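# Unwrap a straw and insert it into a lidded cup

## Task

Remove the straw from its paper sleeve and push it through the opening in the cup's lid until it reaches the bottom of the cup. Leave the sleeve lying on the table. The cup is not fixed in place and has to finish standing upright.

## Robot and tools

Robot: two arms. left_arm carries a left hand and sits on the +y side, with its base near (+0.034, +0.321, +0.019) m. right_arm carries a right hand, with its base near (-0.003, -0.356, +0.019) m. Each hand has index, middle and ring fingers plus a thumb, driven by sixteen motors. A camera stand is behind the arms.

Scene frame: the origin is at table height, halfway between the nominal bases. +z is up, +x points out over the table, +y toward left_arm. Positions, orientations (quat_wxyz), velocities and Hand targets in the results all use this frame. Printed positions can be off by a few cm.

Hand point: a point in front of the palm, near the index and middle knuckles. Its own axes are +z along the straight fingers toward the tips and +y out of the palm face. On the right hand +x points away from the thumb; on the left hand +x points toward it. A rigid mast sticks out beside the wrist on the palm side and can strike objects.

The 48-number row (used by execute_actions and move): every value is in [-1, 1], and all 48 are needed even if only one arm moves. The order is:
1-6: left_arm dx, dy, dz, rx, ry, rz.
7-22: left hand motors.
23-24: left current_limit, then speed.
25-30: right_arm dx, dy, dz, rx, ry, rz.
31-46: right hand motors.
47-48: right current_limit, then speed.

The six pose numbers are offsets, not poses. They are measured along the scene axes from that arm's Hand target as it stood when the action or move began. 1.0 equals 0.6 m for dx, dy, dz, and 180 degrees for rx, ry, rz. rx, ry, rz form one rotation vector, turning about the Hand target's position. Sending the same offset again moves the arm further. Six zeros re-command the current Hand target, which is also how to hold an arm still. The controller limits commanded orientation to 32 degrees from the measured one each step.

Hand motor order, for each hand: index_mcp, index_abd, index_pip, index_dip, middle_mcp, middle_abd, middle_pip, middle_dip, ring_mcp, ring_abd, ring_pip, ring_dip, thumb_cmc, thumb_axl, thumb_mcp, thumb_ipl. Each value is an absolute goal angle, scaled between the hinge's two stops.
- Moving toward -1 curls the fingers toward the palm.
- Straight is about +0.75 for _mcp, +0.58 for _pip, +0.70 for _dip and 0.00 for _abd.
- thumb_cmc toward -1 brings the thumb in front of the palm (straight +0.71).
- thumb_axl rolls the thumb about its own line (straight +0.68).
- thumb_mcp (straight +0.23) and thumb_ipl (straight +0.17) bend the thumb.

A 0 in a motor slot is a real goal. To leave a hand unchanged, copy back its hand_goal, hand_current_limit and hand_speed. current_limit maps -1 to 0 mA and +1 to 550 mA; it starts at +0.4. speed sets goal slewing to (speed+1)/2 of 8.5 rad/s; it starts at -0.6. Grip force grows with how far the goal lies past the object's surface.

execute_actions(actions, cameras): actions is a list of actions. Each action is a table of up to 15 rows, one per 1/30 s step; a shorter table repeats its last row. Every row is offset from the same start-of-action Hand target. cameras is a list of names, ["all"] or []. Images are returned by default only when actions is empty.

move(target, speed, blend, stop_force, zero, blocking, cameras): drives each hand point along a straight line.
- target: one 48-number row, or a list of up to 15 rows. All rows are offsets from the Hand targets at the move's start, not from the previous row.
- speed: m/s, 0.002 to 3.6, default 0.25 (turning up to twice that in rad/s). Give one value, or one per target.
- blend: corner rounding in m; 0 stops at each target.
- stop_force: 3 to 120 N. The path ends when the wrist sensor feels that much push against the motion. It is unreliable for light loose objects and for rotating hands, and it cannot be combined with blocking=false.
- zero: re-zeroes the sensor before the move; default true.
- blocking=false returns after 0.5 s while the motion continues.
- Moves take at least 0.5 s and at most 10 s. The result ends with a "move:" line, e.g. done, off_target, moving, held or fault, plus limits such as paced or held.

wait(seconds 0-10, cameras) lets time pass. stop(cameras) brakes a running move. zoom_image(camera, region=[x0,y0,x1,y1] pixels, at most 504x504) enlarges part of the newest image from cam_head_left, cam_head_right, cam_high, cam_low, cam_left_wrist or cam_right_wrist; all are 672x504. zero_wrist_force(arm: "left_arm" or "right_arm") tares that arm's force sensor. finished_scene(scene) ends the current scene, given its number, and cannot be undone.

Result lines:
- Hand target: the last commanded pose, which the next offsets start from. The hand often rests a little short of it.
- end_effector_position and velocities.
- Joint positions and torques.
- Wrist force and torque: in the hand point's axes, plus the peak since the last report.
- Per motor: hand_goal, hand_measured, hand_current_ma and hand_state (moving, goal, blocked or overload).
- Motor temperatures.

Avoid:
- Letting anything fall from the table or dropping parts; tipping the cup.
- Fast impacts, or targets far past a contact. The arms are stiff, and about 150 N of force, or joint torque at its limit (wrist joints 26 N m), stops the arm for 10 s.
- Contact between the two arms, including one hand gripping the other's fingers.
- Routing paths close past an arm's own base.
- Holding a motor at 495 mA or more for 5 s, which shuts it down.
- Prolonged straining, which overheats motors (brakes set at 85 °C).
- Releasing a part while it is still moving.

Each tool is called after "Request:" in YAML: its name, and indented under it one key for each argument.

## Session

Request:
execute_actions:
  actions: []

Scene clock: 0.00 s.
left_arm: end_effector_position=(+0.4368, +0.4210, +0.2489) hand_goal=(+0.754, +0.000, +0.576, +0.696, +0.754, +0.000, +0.576, +0.696, +0.754, +0.000, +0.576, +0.696, +0.714, +0.678, +0.226, +0.168) hand_measured=(+0.754, +0.000, +0.576, +0.696, +0.754, +0.000, +0.576, +0.696, +0.754, +0.000, +0.576, +0.696, +0.714, +0.678, +0.226, +0.168) hand_current_ma=(+0, +0, +0, +0, +0, +0, +0, +0, +0, +0, +0, +0, +0, +0, +0, +0) hand_state=(goal, goal, goal, goal, goal, goal, goal, goal, goal, goal, goal, goal, goal, goal, goal, goal) hand_current_limit=0.40 hand_speed=-0.60 end_effector_quat_wxyz=(+0.000, -0.019, +1.000, +0.000) | right_arm: end_effector_position=(+0.4026, -0.4423, +0.2489) hand_goal=(+0.754, +0.000, +0.576, +0.696, +0.754, +0.000, +0.576, +0.696, +0.754, +0.000, +0.576, +0.696, +0.714, +0.678, +0.226, +0.168) hand_measured=(+0.754, +0.000, +0.576, +0.696, +0.754, +0.000, +0.576, +0.696, +0.754, +0.000, +0.576, +0.696, +0.714, +0.678, +0.226, +0.168) hand_current_ma=(+0, +0, +0, +0, +0, +0, +0, +0, +0, +0, +0, +0, +0, +0, +0, +0) hand_state=(goal, goal, goal, goal, goal, goal, goal, goal, goal, goal, goal, goal, goal, goal, goal, goal) hand_current_limit=0.40 hand_speed=-0.60 end_effector_quat_wxyz=(+0.000, +1.000, -0.002, +0.000)
Joint positions: left_arm=[3.458 -1.419 -2.042 -1.252 1.571 -1.255] | right_arm=[-0.316 -1.723 2.042 -1.89 -1.571 1.255]
Joint velocities: within noise
Joint torques (N m): no reading
Motor temperatures (°C): left_arm=[35 33 38 43 38 40] | right_arm=[33 29 31 39 32 38]
Wrist force (N): no reading
Wrist torque (N m): no reading
Wrist force, peak (N): no reading
Hand target: left_arm +0.4368, +0.4210, +0.2489; +0.000, -0.019, +1.000, +0.000 | right_arm +0.4026, -0.4423, +0.2489; +0.000, +1.000, -0.002, +0.000

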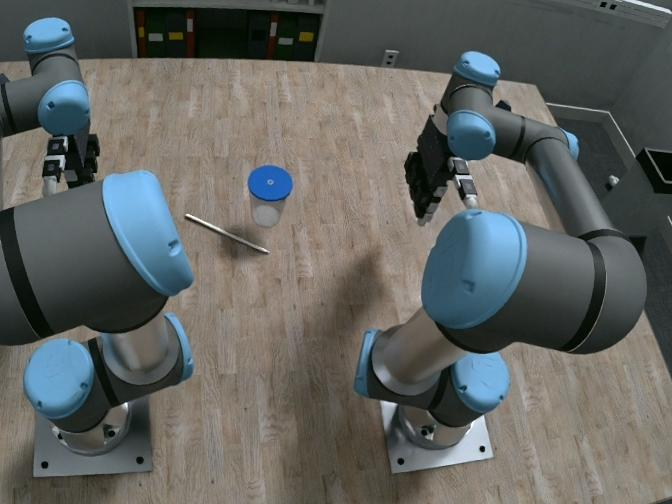

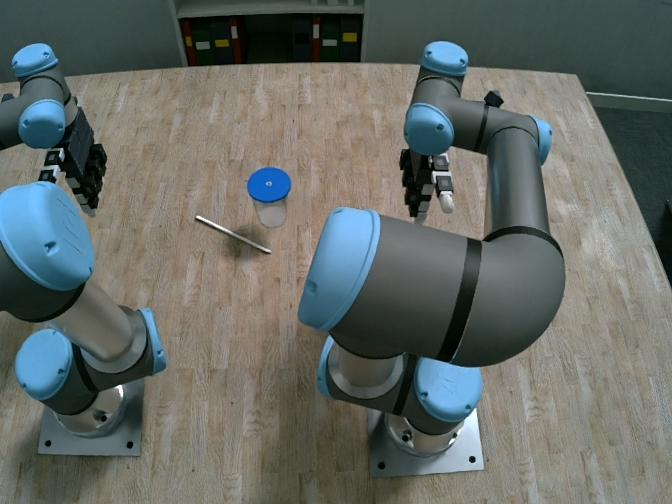

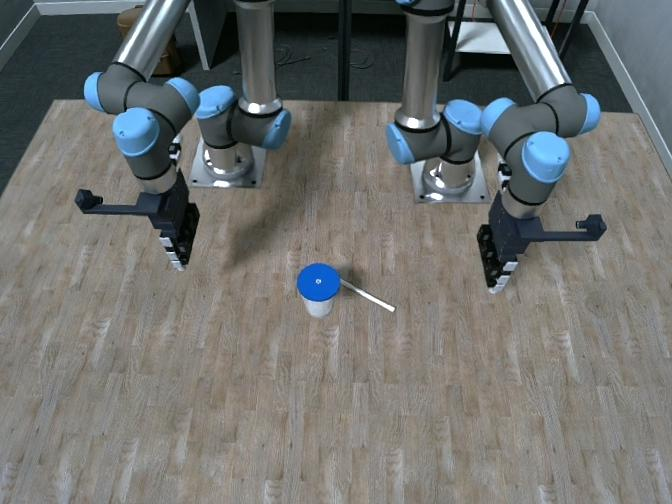

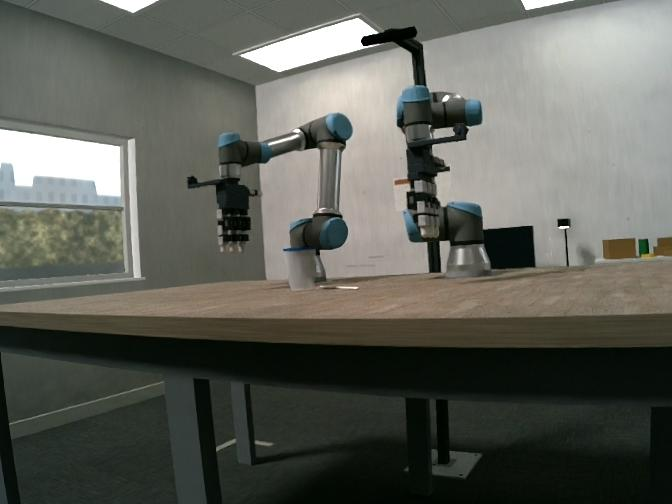

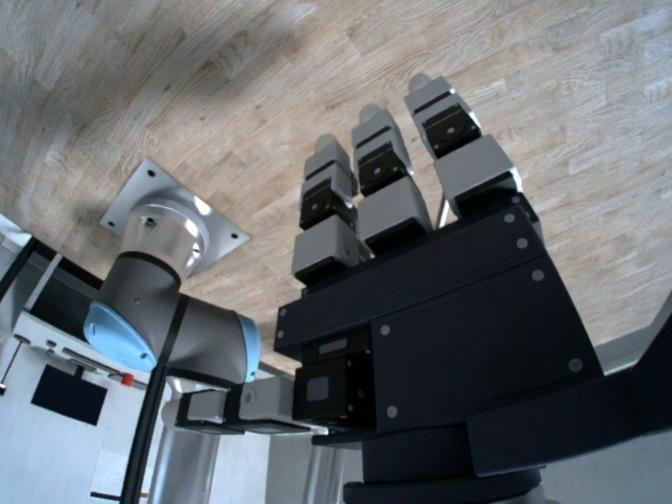

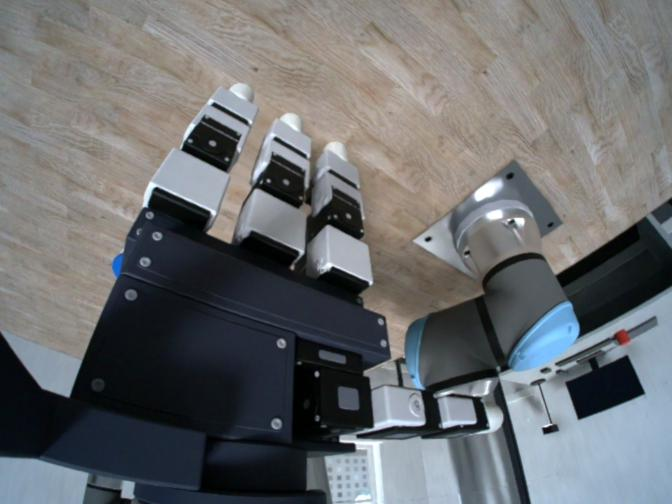

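Request:
zoom_image:
  camera: "cam_head_left"
  region: [170, 150, 310, 270]

Request:
zoom_image:
  camera: "cam_high"
  region: [280, 240, 420, 345]

Request:
zoom_image:
  camera: "cam_head_right"
  region: [170, 150, 310, 270]

Request:
zoom_image:
  camera: "cam_low"
  region: [260, 220, 400, 325]

Scaled by 3.600 from the camera's 672x504 image, which has a finer 960x720 frame.

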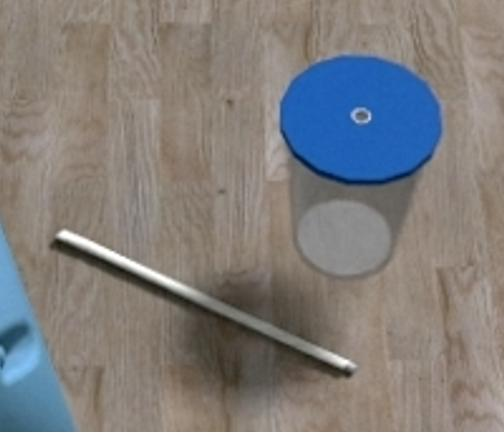

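Scaled by 3.600 from the camera's 672x504 image, which has a finer 960x720 frame.

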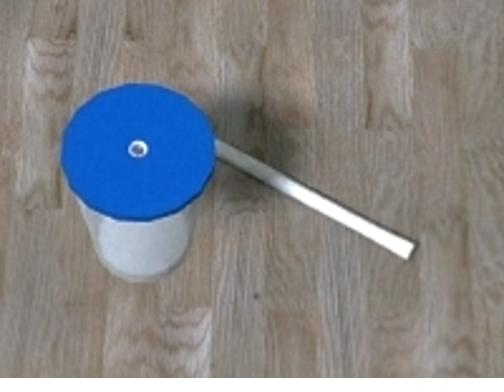

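Scaled by 3.600 from the camera's 672x504 image, which has a finer 960x720 frame.

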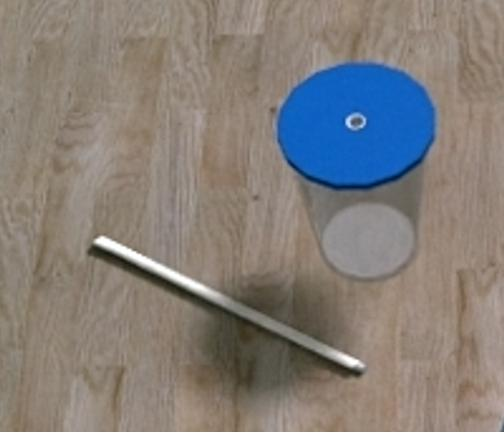

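Scaled by 3.600 from the camera's 672x504 image, which has a finer 960x720 frame.

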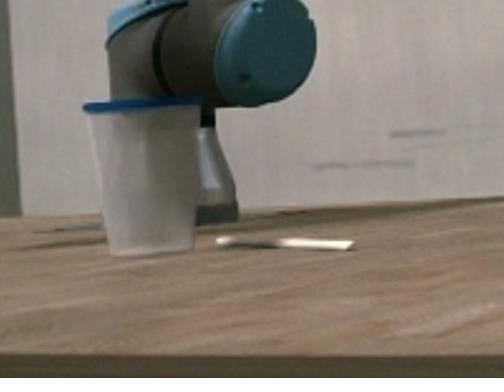

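Request:
zoom_image:
  camera: "cam_head_left"
  region: [245, 235, 285, 265]

Request:
zoom_image:
  camera: "cam_head_left"
  region: [175, 205, 215, 235]

Request:
zoom_image:
  camera: "cam_low"
  region: [310, 275, 370, 300]

Request:
zoom_image:
  camera: "cam_head_right"
  region: [250, 235, 290, 265]

Request:
zoom_image:
  camera: "cam_high"
  region: [365, 290, 405, 320]

Scaled by 12.600 from the camera's 672x504 image, which has a finer 960x720 frame.

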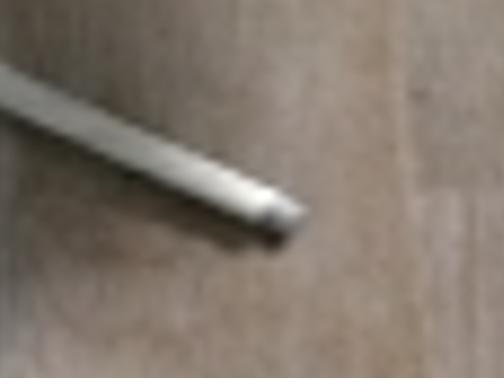

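Scaled by 12.600 from the camera's 672x504 image, which has a finer 960x720 frame.

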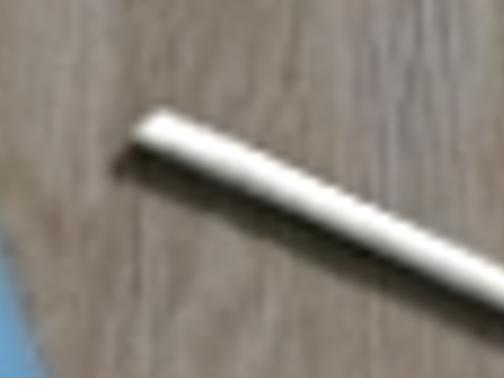

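Scaled by 8.400 from the camera's 672x504 image, which has a finer 960x720 frame.

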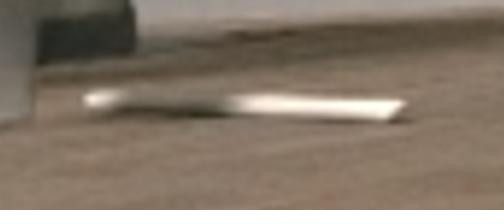

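Scaled by 12.600 from the camera's 672x504 image, which has a finer 960x720 frame.

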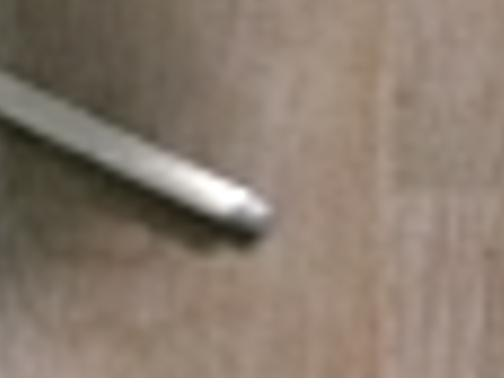

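Scaled by 12.600 from the camera's 672x504 image, which has a finer 960x720 frame.

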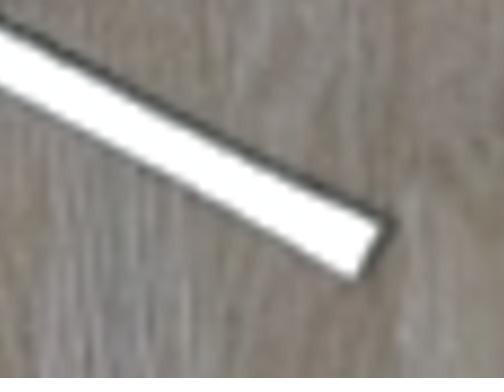

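Request:
move:
  target:
    - [0.1545,-0.414,-0.12,-0.0545,0.0146,-0.1918,0.754,0.05,0.576,0.696,0.754,-0.05,0.576,0.696,0.754,-0.05,0.576,0.696,0.714,0.678,0.226,0.168,0.4,-0.6,0,0,0.05,-0.0823,-0.2829,0.777,0.754,0.05,0.576,0.696,0.754,-0.05,0.576,0.696,0.754,-0.05,0.576,0.696,0.714,0.678,0.226,0.168,0.4,-0.6]
    - [0.1545,-0.414,-0.12,-0.0545,0.0146,-0.1918,0.754,0.05,0.576,0.696,0.754,-0.05,0.576,0.696,0.754,-0.05,0.576,0.696,0.714,0.678,0.226,0.168,0.4,-0.6,-0.041,0.625,-0.0565,-0.0823,-0.2829,0.777,0.754,0.05,0.576,0.696,0.754,-0.05,0.576,0.696,0.754,-0.05,0.576,0.696,0.714,0.678,0.226,0.168,0.4,-0.6]
  speed: 0.4
  blend: 0.02
  cameras: ["all"]

Scene clock: 136.23 s.
left_arm: end_effector_position=(+0.5295, +0.1726, +0.1769) hand_goal=(+0.754, +0.050, +0.576, +0.696, +0.754, -0.050, +0.576, +0.696, +0.754, -0.050, +0.576, +0.696, +0.714, +0.678, +0.226, +0.168) hand_measured=(+0.754, +0.046, +0.576, +0.696, +0.754, -0.046, +0.576, +0.696, +0.754, -0.046, +0.576, +0.696, +0.714, +0.678, +0.224, +0.168) hand_current_ma=(-1, -6, +1, +0, -1, +5, +1, +0, -1, +6, +1, +0, +0, -1, -6, +0) hand_state=(goal, goal, goal, goal, goal, goal, goal, goal, goal, goal, goal, goal, goal, goal, goal, goal) hand_current_limit=0.40 hand_speed=-0.60 end_effector_quat_wxyz=(-0.024, +0.278, +0.957, -0.084) | right_arm: end_effector_position=(+0.3780, -0.0673, +0.2150) hand_goal=(+0.754, +0.050, +0.576, +0.696, +0.754, -0.050, +0.576, +0.696, +0.754, -0.050, +0.576, +0.696, +0.714, +0.678, +0.226, +0.168) hand_measured=(+0.758, +0.048, +0.576, +0.696, +0.758, -0.046, +0.576, +0.696, +0.758, -0.048, +0.576, +0.696, +0.718, +0.678, +0.224, +0.168) hand_current_ma=(+0, +0, +0, +0, +0, +0, +0, +0, +0, +0, +0, +0, +0, +0, +0, +0) hand_state=(goal, goal, goal, goal, goal, goal, goal, goal, goal, goal, goal, goal, goal, goal, goal, goal) hand_current_limit=0.40 hand_speed=-0.60 end_effector_quat_wxyz=(+0.095, +0.264, +0.902, +0.329)
Joint positions: left_arm=[2.977 -1.718 -1.89 -1.178 1.413 -1.126] | right_arm=[-0.045 -1.833 2.68 -2.811 -0.978 -0.929]
Joint torques (N m): left_arm=[-8.6 21.9 26.11 5.23 -1.94 2.03] | right_arm=[11.15 7.85 -5.05 -3.99 -0.9 1.7]
Wrist force (N): left_arm=[-0.2 0.0 0.1] | right_arm=[1.3 0.1 0.8]
Wrist torque (N m): left_arm=[-0.04 0.04 -0.01] | right_arm=[0.10 -0.17 -0.04]
Wrist force, peak (N): left_arm=[-0.6 -0.3 0.4] | right_arm=[2.8 0.3 1.6]
Hand target: left_arm +0.5295, +0.1726, +0.1769; -0.024, +0.278, +0.957, -0.084 | right_arm +0.3780, -0.0673, +0.2150; +0.095, +0.264, +0.902, +0.329
Off the commanded pose: left_arm 0.000 m, 0 deg | right_arm 0.000 m, 0 deg.
move: done

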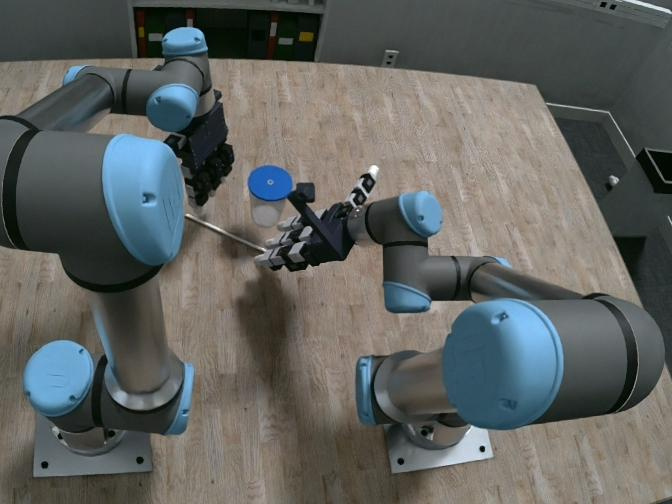

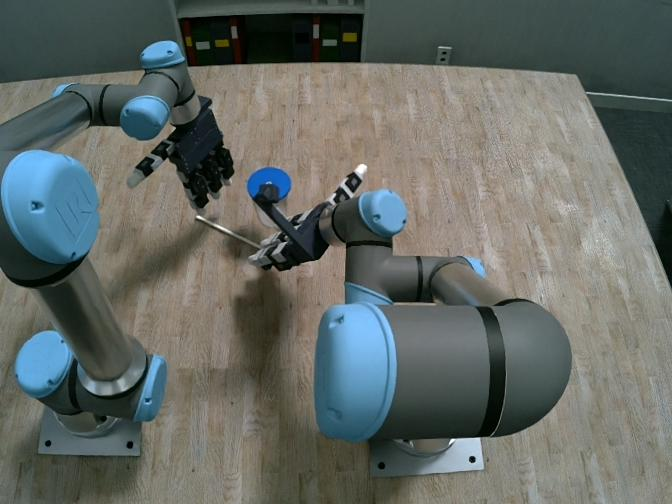

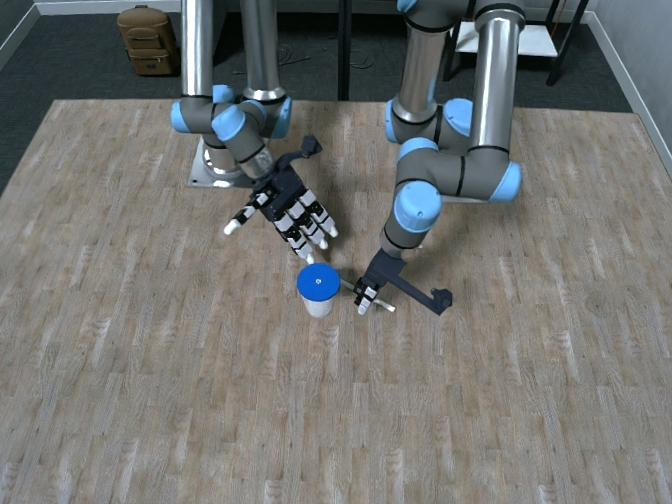

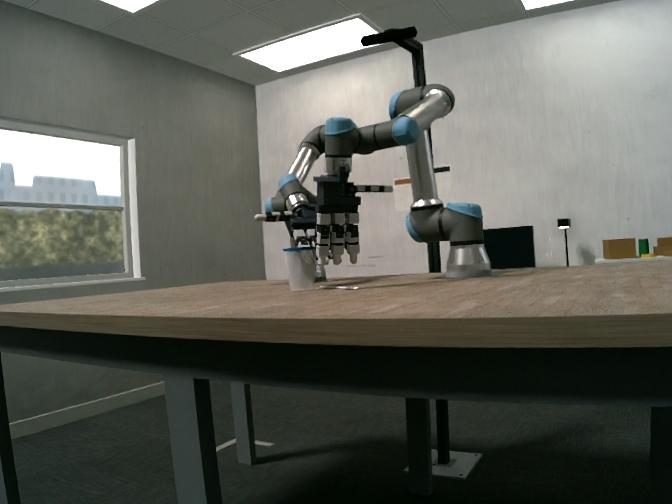

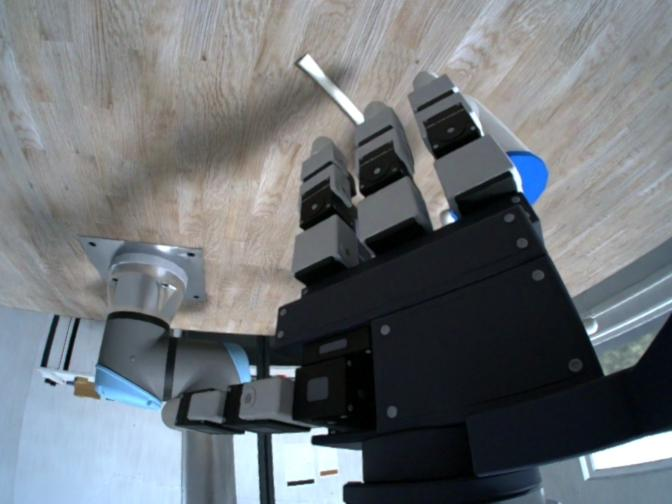

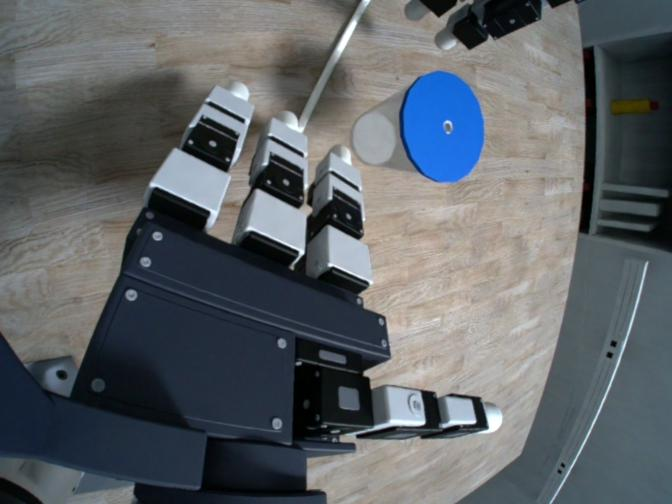

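Request:
zoom_image:
  camera: "cam_right_wrist"
  region: [220, 60, 388, 186]

Request:
zoom_image:
  camera: "cam_right_wrist"
  region: [100, 190, 520, 504]

Request:
zoom_image:
  camera: "cam_left_wrist"
  region: [285, 40, 453, 166]

Scaled by 3.000 from the camera's 672x504 image, which has a finer 960x720 frame.

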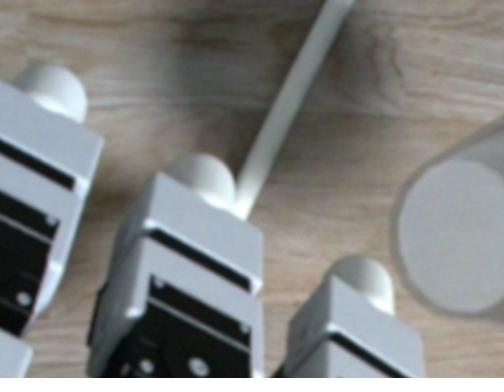

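Scaled by 1.200 from the camera's 672x504 image, which has a finer 960x720 frame.

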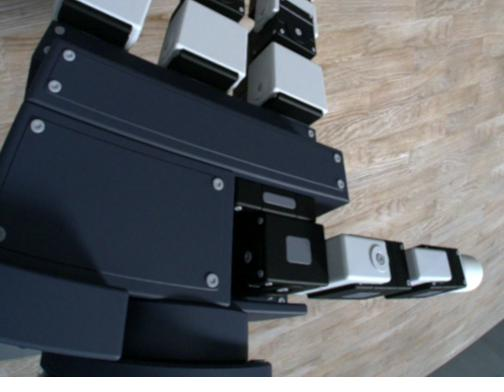

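Scaled by 3.000 from the camera's 672x504 image, which has a finer 960x720 frame.

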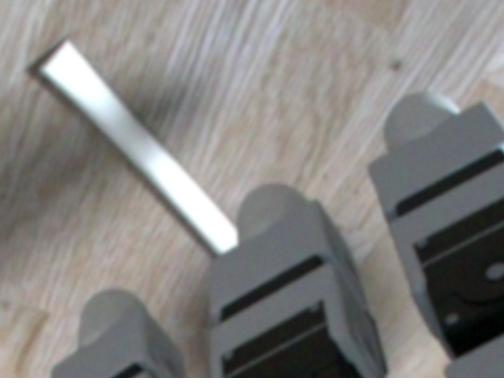

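Request:
move:
  target: [-0.0172,0.01,-0.06,0,0,0,0.754,0.05,0.576,0.696,0.754,-0.05,0.576,0.696,0.754,-0.05,0.576,0.696,0.714,0.678,0.226,0.168,0.4,-0.6,-0.0234,-0.0445,-0.06,0,0,0,0.754,0.05,0.576,0.696,0.754,-0.05,0.576,0.696,0.754,-0.05,0.576,0.696,0.714,0.678,0.226,0.168,0.4,-0.6]
  speed: 0.1
  stop_force: 8
  cameras: ["cam_left_wrist","cam_right_wrist","cam_low"]

Request:
zoom_image:
  camera: "cam_right_wrist"
  region: [220, 60, 388, 186]

Request:
zoom_image:
  camera: "cam_left_wrist"
  region: [285, 40, 453, 166]

Request:
zoom_image:
  camera: "cam_low"
  region: [270, 230, 390, 300]

Scene clock: 202.23 s.
left_arm: end_effector_position=(+0.5192, +0.1786, +0.1409) hand_goal=(+0.754, +0.050, +0.576, +0.696, +0.754, -0.050, +0.576, +0.696, +0.754, -0.050, +0.576, +0.696, +0.714, +0.678, +0.226, +0.168) hand_measured=(+0.754, +0.046, +0.576, +0.696, +0.754, -0.048, +0.576, +0.696, +0.754, -0.046, +0.576, +0.696, +0.714, +0.678, +0.224, +0.168) hand_current_ma=(-1, -6, +1, +0, -1, +5, +1, +0, -1, +6, +1, +0, +0, -1, -6, +0) hand_state=(goal, goal, goal, goal, goal, goal, goal, goal, goal, goal, goal, goal, goal, goal, goal, goal) hand_current_limit=0.40 hand_speed=-0.60 end_effector_quat_wxyz=(-0.024, +0.278, +0.957, -0.084) | right_arm: end_effector_position=(+0.3640, -0.0940, +0.1790) hand_goal=(+0.754, +0.050, +0.576, +0.696, +0.754, -0.050, +0.576, +0.696, +0.754, -0.050, +0.576, +0.696, +0.714, +0.678, +0.226, +0.168) hand_measured=(+0.758, +0.048, +0.576, +0.696, +0.758, -0.046, +0.576, +0.696, +0.758, -0.048, +0.576, +0.696, +0.718, +0.678, +0.224, +0.168) hand_current_ma=(+0, +0, +0, +0, +0, +0, +0, +0, +0, +0, +0, +0, +0, +0, +0, +0) hand_state=(goal, goal, goal, goal, goal, goal, goal, goal, goal, goal, goal, goal, goal, goal, goal, goal) hand_current_limit=0.40 hand_speed=-0.60 end_effector_quat_wxyz=(+0.095, +0.264, +0.902, +0.329)
Joint positions: left_arm=[2.986 -1.736 -1.974 -1.078 1.413 -1.116] | right_arm=[-0.168 -1.809 2.785 -2.859 -0.935 -1.069]
Joint torques (N m): left_arm=[10.12 20.44 11.56 5.24 0.91 1.9] | right_arm=[-11.66 -10.94 -3.28 -0.75 3.12 -1.38]
Wrist force (N): left_arm=[-0.4 0.1 0.1] | right_arm=[1.3 0.3 0.9]
Wrist torque (N m): left_arm=[-0.03 0.06 -0.03] | right_arm=[0.08 -0.18 0.03]
Wrist force, peak (N): left_arm=[-0.6 0.3 -0.5] | right_arm=[1.5 -0.1 0.8]
Hand target: left_arm +0.5192, +0.1786, +0.1409; -0.024, +0.278, +0.957, -0.084 | right_arm +0.3640, -0.0940, +0.1790; +0.095, +0.264, +0.902, +0.329
Off the commanded pose: left_arm 0.000 m, 0 deg | right_arm 0.000 m, 0 deg.
move: done
Images, in order (width x height): cam_low 672x504, cam_left_wrist 672x504, cam_right_wrist 672x504.

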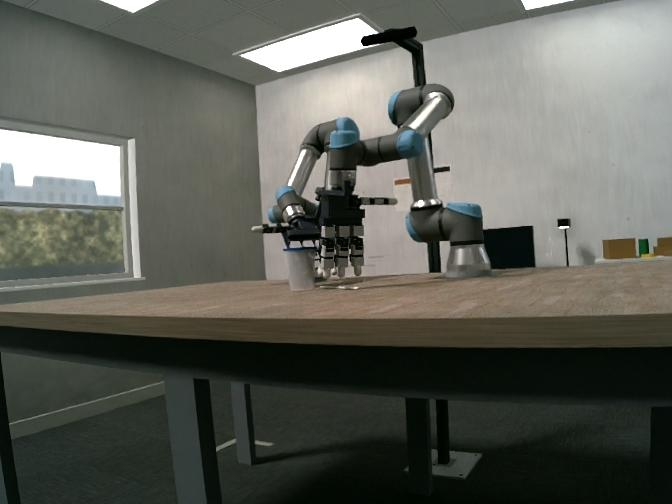

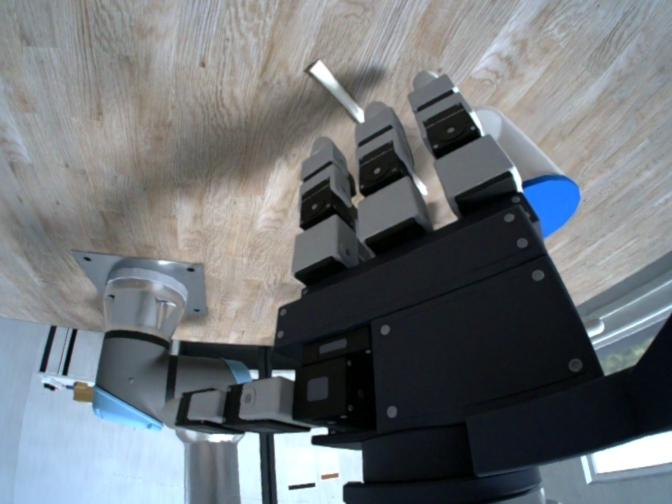

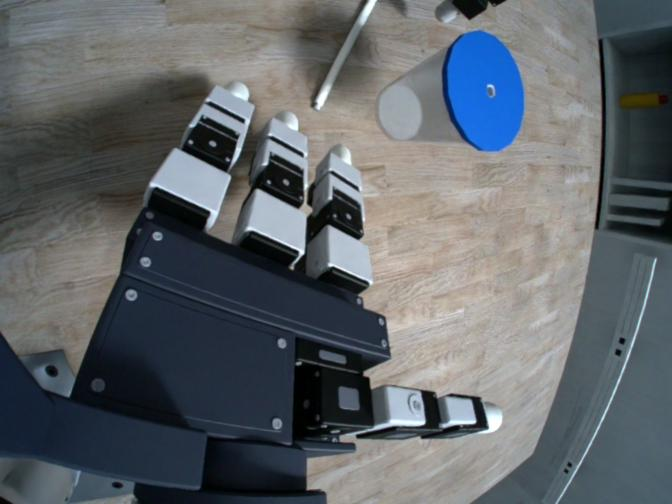

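Scaled by 3.000 from the camera's 672x504 image, which has a finer 960x720 frame.

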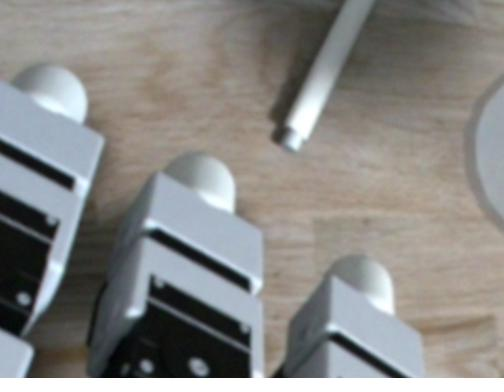

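Scaled by 3.000 from the camera's 672x504 image, which has a finer 960x720 frame.

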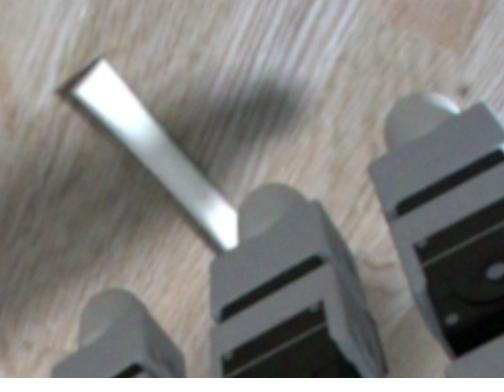

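Scaled by 4.200 from the camera's 672x504 image, which has a finer 960x720 frame.

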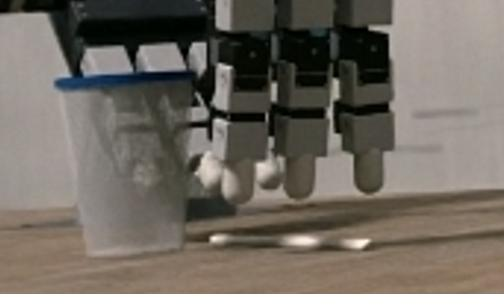

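Request:
move:
  target: [0,0,-0.033,0,0,0,0.754,0.05,0.576,0.696,0.754,-0.05,0.576,0.696,0.754,-0.05,0.576,0.696,0.714,0.678,0.226,0.168,0.4,-0.6,0.0358,0.056,-0.033,0,0,0,0.754,0.05,0.576,0.696,0.754,-0.05,0.576,0.696,0.754,-0.05,0.576,0.696,0.714,0.678,0.226,0.168,0.4,-0.6]
  speed: 0.08
  stop_force: 8

Request:
move:
  target: [0,0,-0.045,0,0,0,0.754,0.05,0.576,0.696,0.754,-0.05,0.576,0.696,0.754,-0.05,0.576,0.696,0.714,0.678,0.226,0.168,0.4,-0.6,0,0,-0.045,0,0,0,0.754,0.05,0.576,0.696,0.754,-0.05,0.576,0.696,0.754,-0.05,0.576,0.696,0.714,0.678,0.226,0.168,0.4,-0.6]
  speed: 0.015
  stop_force: 3
  cameras: ["cam_left_wrist","cam_right_wrist","cam_low"]

Request:
zoom_image:
  camera: "cam_right_wrist"
  region: [220, 60, 388, 186]

Request:
zoom_image:
  camera: "cam_left_wrist"
  region: [285, 40, 453, 166]

Request:
zoom_image:
  camera: "cam_low"
  region: [290, 250, 390, 300]

Scene clock: 223.23 s.
left_arm: end_effector_position=(+0.5192, +0.1787, +0.1211) hand_goal=(+0.754, +0.050, +0.576, +0.696, +0.754, -0.050, +0.576, +0.696, +0.754, -0.050, +0.576, +0.696, +0.714, +0.678, +0.226, +0.168) hand_measured=(+0.754, +0.046, +0.576, +0.696, +0.754, -0.048, +0.576, +0.696, +0.754, -0.046, +0.576, +0.696, +0.714, +0.678, +0.224, +0.168) hand_current_ma=(-1, -6, +1, +0, -1, +5, +1, +0, -1, +6, +1, +0, +0, -1, -6, +0) hand_state=(goal, goal, goal, goal, goal, goal, goal, goal, goal, goal, goal, goal, goal, goal, goal, goal) hand_current_limit=0.40 hand_speed=-0.60 end_effector_quat_wxyz=(-0.024, +0.278, +0.957, -0.084) | right_arm: end_effector_position=(+0.3855, -0.0604, +0.1592) hand_goal=(+0.754, +0.050, +0.576, +0.696, +0.754, -0.050, +0.576, +0.696, +0.754, -0.050, +0.576, +0.696, +0.714, +0.678, +0.226, +0.168) hand_measured=(+0.758, +0.048, +0.576, +0.696, +0.758, -0.046, +0.576, +0.696, +0.758, -0.048, +0.576, +0.696, +0.718, +0.678, +0.224, +0.168) hand_current_ma=(+0, +0, +0, +0, +0, +0, +0, +0, +0, +0, +0, +0, +0, +0, +0, +0) hand_state=(goal, goal, goal, goal, goal, goal, goal, goal, goal, goal, goal, goal, goal, goal, goal, goal) hand_current_limit=0.40 hand_speed=-0.60 end_effector_quat_wxyz=(+0.095, +0.264, +0.902, +0.329)
Joint positions: left_arm=[2.986 -1.765 -2 -1.024 1.413 -1.116] | right_arm=[-0.016 -1.526 2.725 -3.181 -0.989 -0.896]
Joint torques (N m): left_arm=[2.61 19.36 9.52 5.32 -0.23 -0.8] | right_arm=[10.71 1.76 -22.45 -4.44 -0.71 1.59]
Wrist force (N): left_arm=[-0.2 0.3 0.4] | right_arm=[1.0 0.4 1.2]
Wrist torque (N m): left_arm=[-0.02 0.04 -0.03] | right_arm=[0.10 -0.14 -0.08]
Wrist force, peak (N): left_arm=[-0.4 0.3 -0.3] | right_arm=[1.4 0.5 0.7]
Hand target: left_arm +0.5192, +0.1786, +0.1211; -0.024, +0.278, +0.957, -0.084 | right_arm +0.3855, -0.0604, +0.1592; +0.095, +0.264, +0.902, +0.329
Off the commanded pose: left_arm 0.000 m, 0 deg | right_arm 0.000 m, 0 deg.
move: done

Scene clock: 225.50 s.
left_arm: end_effector_position=(+0.5192, +0.1787, +0.1068) hand_goal=(+0.754, +0.050, +0.576, +0.696, +0.754, -0.050, +0.576, +0.696, +0.754, -0.050, +0.576, +0.696, +0.714, +0.678, +0.226, +0.168) hand_measured=(+0.754, +0.046, +0.576, +0.696, +0.754, -0.048, +0.576, +0.696, +0.754, -0.046, +0.576, +0.696, +0.714, +0.678, +0.224, +0.168) hand_current_ma=(+0, -5, +1, +0, -1, +4, +1, +0, -1, +5, +1, +0, +0, -1, -6, +0) hand_state=(goal, goal, goal, goal, goal, goal, goal, goal, goal, goal, goal, goal, goal, goal, goal, goal) hand_current_limit=0.40 hand_speed=-0.60 end_effector_quat_wxyz=(-0.024, +0.278, +0.957, -0.084) | right_arm: end_effector_position=(+0.3854, -0.0604, +0.1450) hand_goal=(+0.754, +0.050, +0.576, +0.696, +0.754, -0.050, +0.576, +0.696, +0.754, -0.050, +0.576, +0.696, +0.714, +0.678, +0.226, +0.168) hand_measured=(+0.756, +0.050, +0.576, +0.696, +0.756, -0.048, +0.576, +0.696, +0.756, -0.048, +0.576, +0.696, +0.718, +0.678, +0.224, +0.168) hand_current_ma=(+0, +0, +0, +0, +0, +0, +0, +0, +0, +0, +0, +0, +0, +0, +0, +0) hand_state=(goal, goal, goal, goal, goal, goal, goal, goal, goal, goal, goal, goal, goal, goal, goal, goal) hand_current_limit=0.40 hand_speed=-0.60 end_effector_quat_wxyz=(+0.095, +0.264, +0.902, +0.329)
Joint positions: left_arm=[2.986 -1.787 -2.017 -0.984 1.413 -1.116] | right_arm=[-0.016 -1.448 2.736 -3.27 -0.989 -0.897]
Joint torques (N m): left_arm=[-5.43 39.17 23.9 -0.29 -0.66 0.45] | right_arm=[-4.46 -27.65 -20.89 -0.88 -0.17 -0.41]
Wrist force (N): left_arm=[-0.7 0.0 -2.5] | right_arm=[0.9 0.2 0.9]
Wrist torque (N m): left_arm=[0.15 0.05 -0.04] | right_arm=[0.06 -0.12 -0.06]
Wrist force, peak (N): left_arm=[0.3 -1.1 -18.0] | right_arm=[1.1 2.2 -7.7]
Hand target: left_arm +0.5192, +0.1787, +0.1068; -0.024, +0.278, +0.957, -0.084 (not the last commanded pose) | right_arm +0.3854, -0.0604, +0.1450; +0.095, +0.264, +0.902, +0.329 (not the last commanded pose)
Off the commanded pose: left_arm 0.013 m, 0 deg | right_arm 0.013 m, 0 deg.
move: contact (left_arm, right_arm)
Images, in order (width x height): cam_low 672x504, cam_left_wrist 672x504, cam_right_wrist 672x504.

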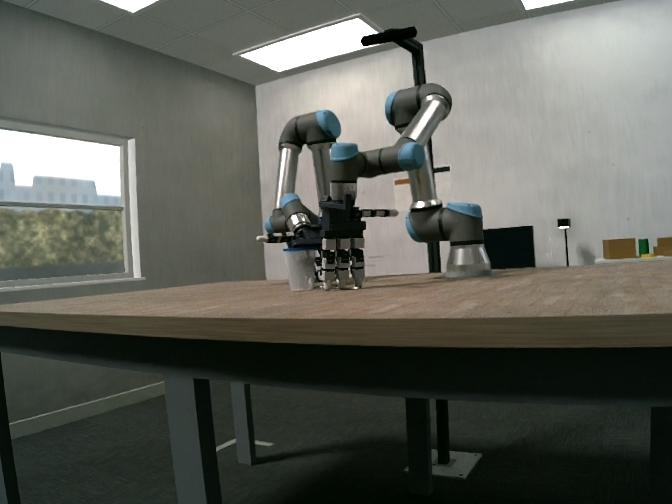

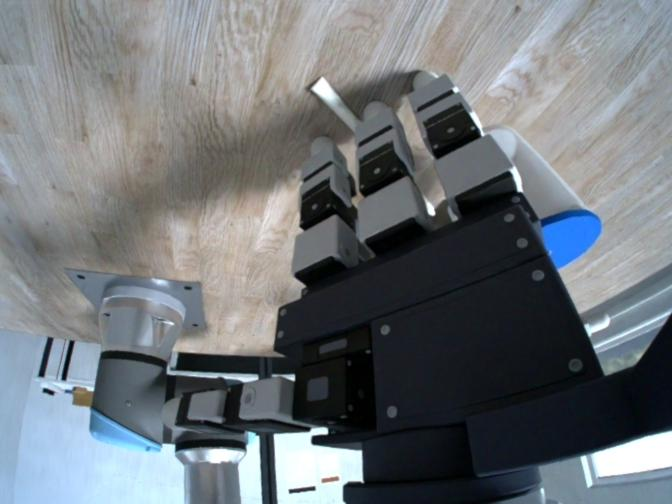

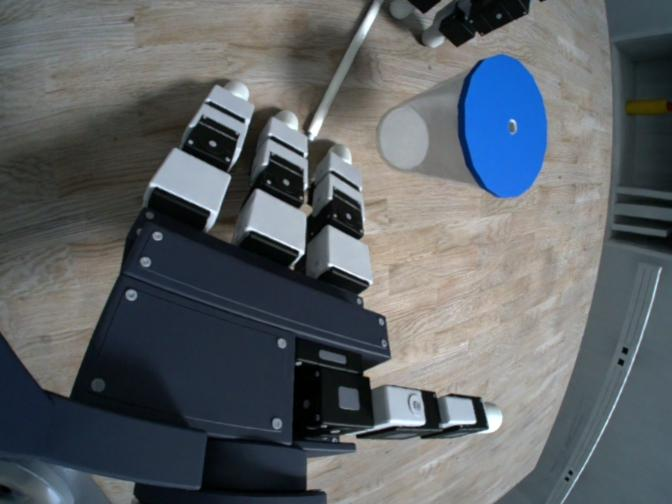

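Scaled by 3.000 from the camera's 672x504 image, which has a finer 960x720 frame.

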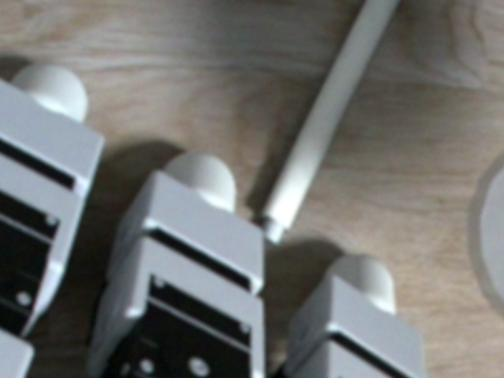

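Scaled by 3.000 from the camera's 672x504 image, which has a finer 960x720 frame.

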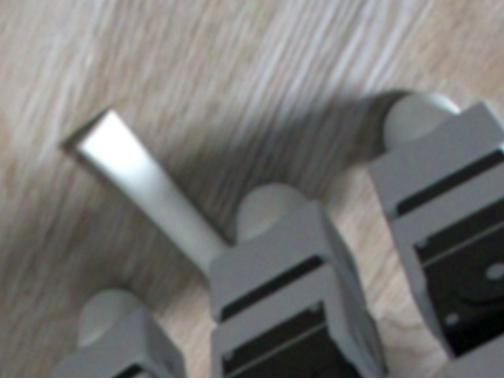

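Scaled by 5.040 from the camera's 672x504 image, which has a finer 960x720 frame.

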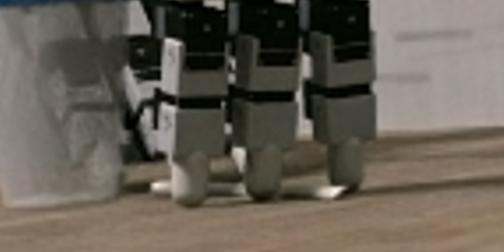

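Request:
move:
  target:
    - [0,0,0.002,0,0,0,0.754,0.05,0.576,0.696,0.754,-0.05,0.576,0.696,0.754,-0.05,0.576,0.696,0.714,0.678,0.226,0.168,0.4,-0.6,0.0037,0.0055,0.002,0,0,0,0.754,0.05,0.576,0.696,0.754,-0.05,0.576,0.696,0.754,-0.05,0.576,0.696,0.714,0.678,0.226,0.168,0.4,-0.6]
    - [0,0,0.002,0,0,0,0.754,-0.2,0.576,0.696,0.754,0.2,0.576,0.696,0.754,-0.05,0.576,0.696,0.714,0.678,0.226,0.168,0.4,-0.9,0.0037,0.0055,0.002,0,0,0,0.754,-0.2,0.576,0.696,0.754,0.2,0.576,0.696,0.754,-0.05,0.576,0.696,0.714,0.678,0.226,0.168,0.4,-0.9]
  speed: 0.05
  cameras: ["cam_left_wrist","cam_right_wrist","cam_low"]

Request:
zoom_image:
  camera: "cam_right_wrist"
  region: [220, 60, 388, 186]

Request:
zoom_image:
  camera: "cam_left_wrist"
  region: [285, 40, 453, 166]

Request:
zoom_image:
  camera: "cam_low"
  region: [290, 250, 390, 300]

Scene clock: 237.13 s.
left_arm: end_effector_position=(+0.5192, +0.1787, +0.1080) hand_goal=(+0.754, -0.200, +0.576, +0.696, +0.754, +0.200, +0.576, +0.696, +0.754, -0.050, +0.576, +0.696, +0.714, +0.678, +0.226, +0.168) hand_measured=(+0.754, -0.096, +0.576, +0.696, +0.754, +0.102, +0.576, +0.696, +0.754, -0.046, +0.576, +0.696, +0.714, +0.678, +0.224, +0.168) hand_current_ma=(-1, +344, +1, +0, -1, -320, +1, +0, -1, +5, +1, +0, +0, -1, -6, +0) hand_state=(goal, blocked, goal, goal, goal, blocked, goal, goal, goal, goal, goal, goal, goal, goal, goal, goal) hand_current_limit=0.40 hand_speed=-0.90 end_effector_quat_wxyz=(-0.024, +0.278, +0.957, -0.084) | right_arm: end_effector_position=(+0.3877, -0.0571, +0.1462) hand_goal=(+0.754, -0.200, +0.576, +0.696, +0.754, +0.200, +0.576, +0.696, +0.754, -0.050, +0.576, +0.696, +0.714, +0.678, +0.226, +0.168) hand_measured=(+0.756, -0.100, +0.576, +0.696, +0.756, +0.098, +0.576, +0.696, +0.756, -0.048, +0.576, +0.696, +0.718, +0.678, +0.224, +0.168) hand_current_ma=(+0, +113, +0, +0, +0, -116, +0, +0, +0, +0, +0, +0, +0, +0, +0, +0) hand_state=(goal, blocked, goal, goal, goal, blocked, goal, goal, goal, goal, goal, goal, goal, goal, goal, goal) hand_current_limit=0.40 hand_speed=-0.90 end_effector_quat_wxyz=(+0.095, +0.264, +0.902, +0.329)
Joint positions: left_arm=[2.986 -1.785 -2.016 -0.987 1.413 -1.116] | right_arm=[-0.003 -1.443 2.725 -3.272 -0.995 -0.882]
Joint torques (N m): left_arm=[-2.86 39.1 25.46 -0.3 -0.46 0.21] | right_arm=[10.54 0.09 -21.08 -4.55 -0.77 1.65]
Wrist force (N): left_arm=[-0.4 0.2 0.0] | right_arm=[0.9 0.2 0.9]
Wrist torque (N m): left_arm=[0.01 0.05 -0.04] | right_arm=[0.07 -0.10 -0.09]
Wrist force, peak (N): left_arm=[-0.6 0.2 -2.6] | right_arm=[1.1 0.2 1.3]
Hand target: left_arm +0.5192, +0.1787, +0.1080; -0.024, +0.278, +0.957, -0.084 | right_arm +0.3877, -0.0571, +0.1462; +0.095, +0.264, +0.902, +0.329
Off the commanded pose: left_arm 0.000 m, 0 deg | right_arm 0.000 m, 0 deg.
move: done
Images, in order (width x height): cam_low 672x504, cam_left_wrist 672x504, cam_right_wrist 672x504.

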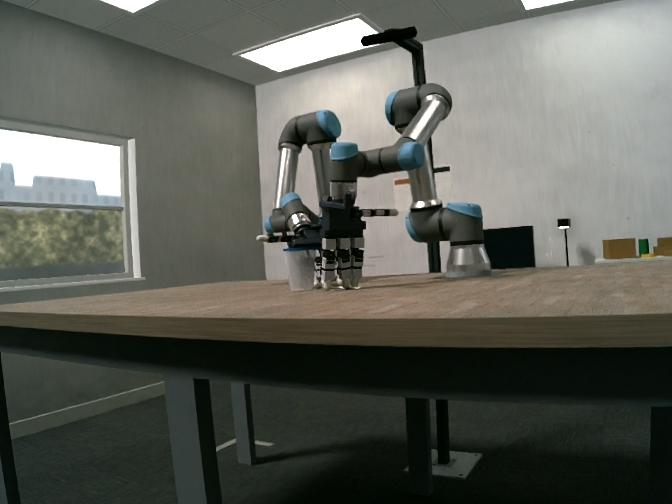

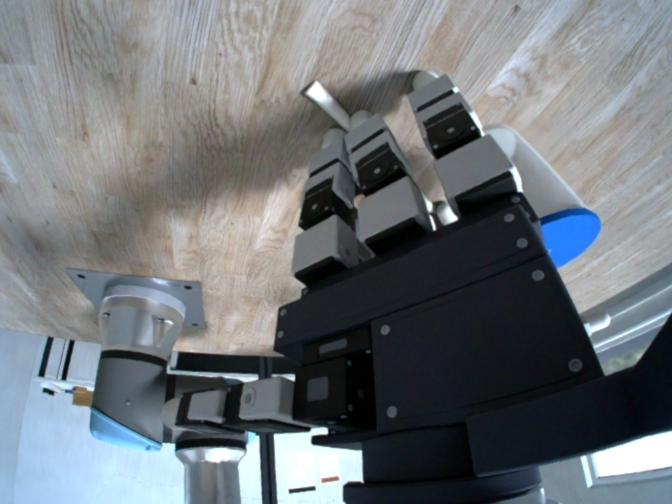

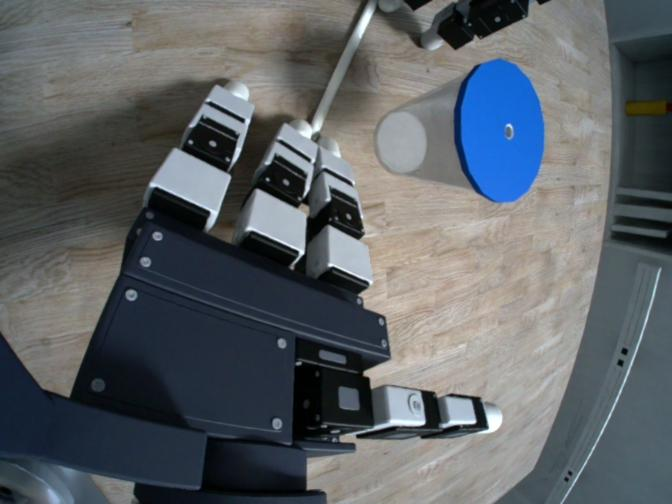

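Scaled by 3.000 from the camera's 672x504 image, which has a finer 960x720 frame.

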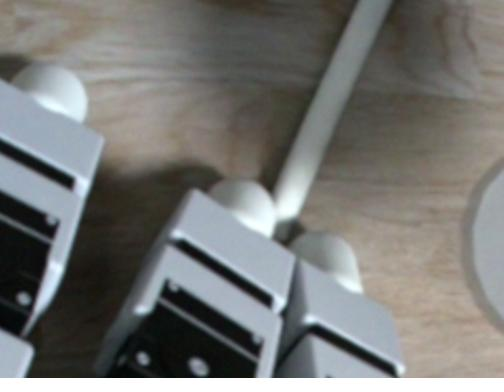

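Scaled by 3.000 from the camera's 672x504 image, which has a finer 960x720 frame.

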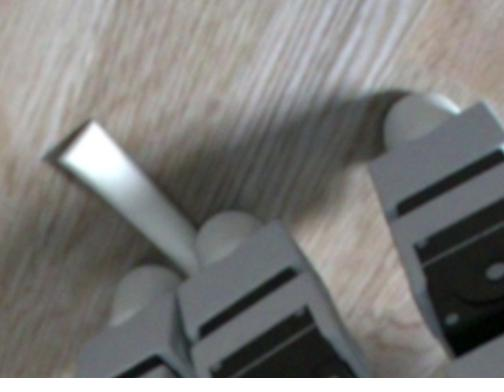

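Scaled by 5.040 from the camera's 672x504 image, which has a finer 960x720 frame.

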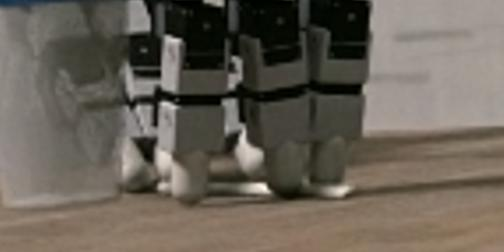

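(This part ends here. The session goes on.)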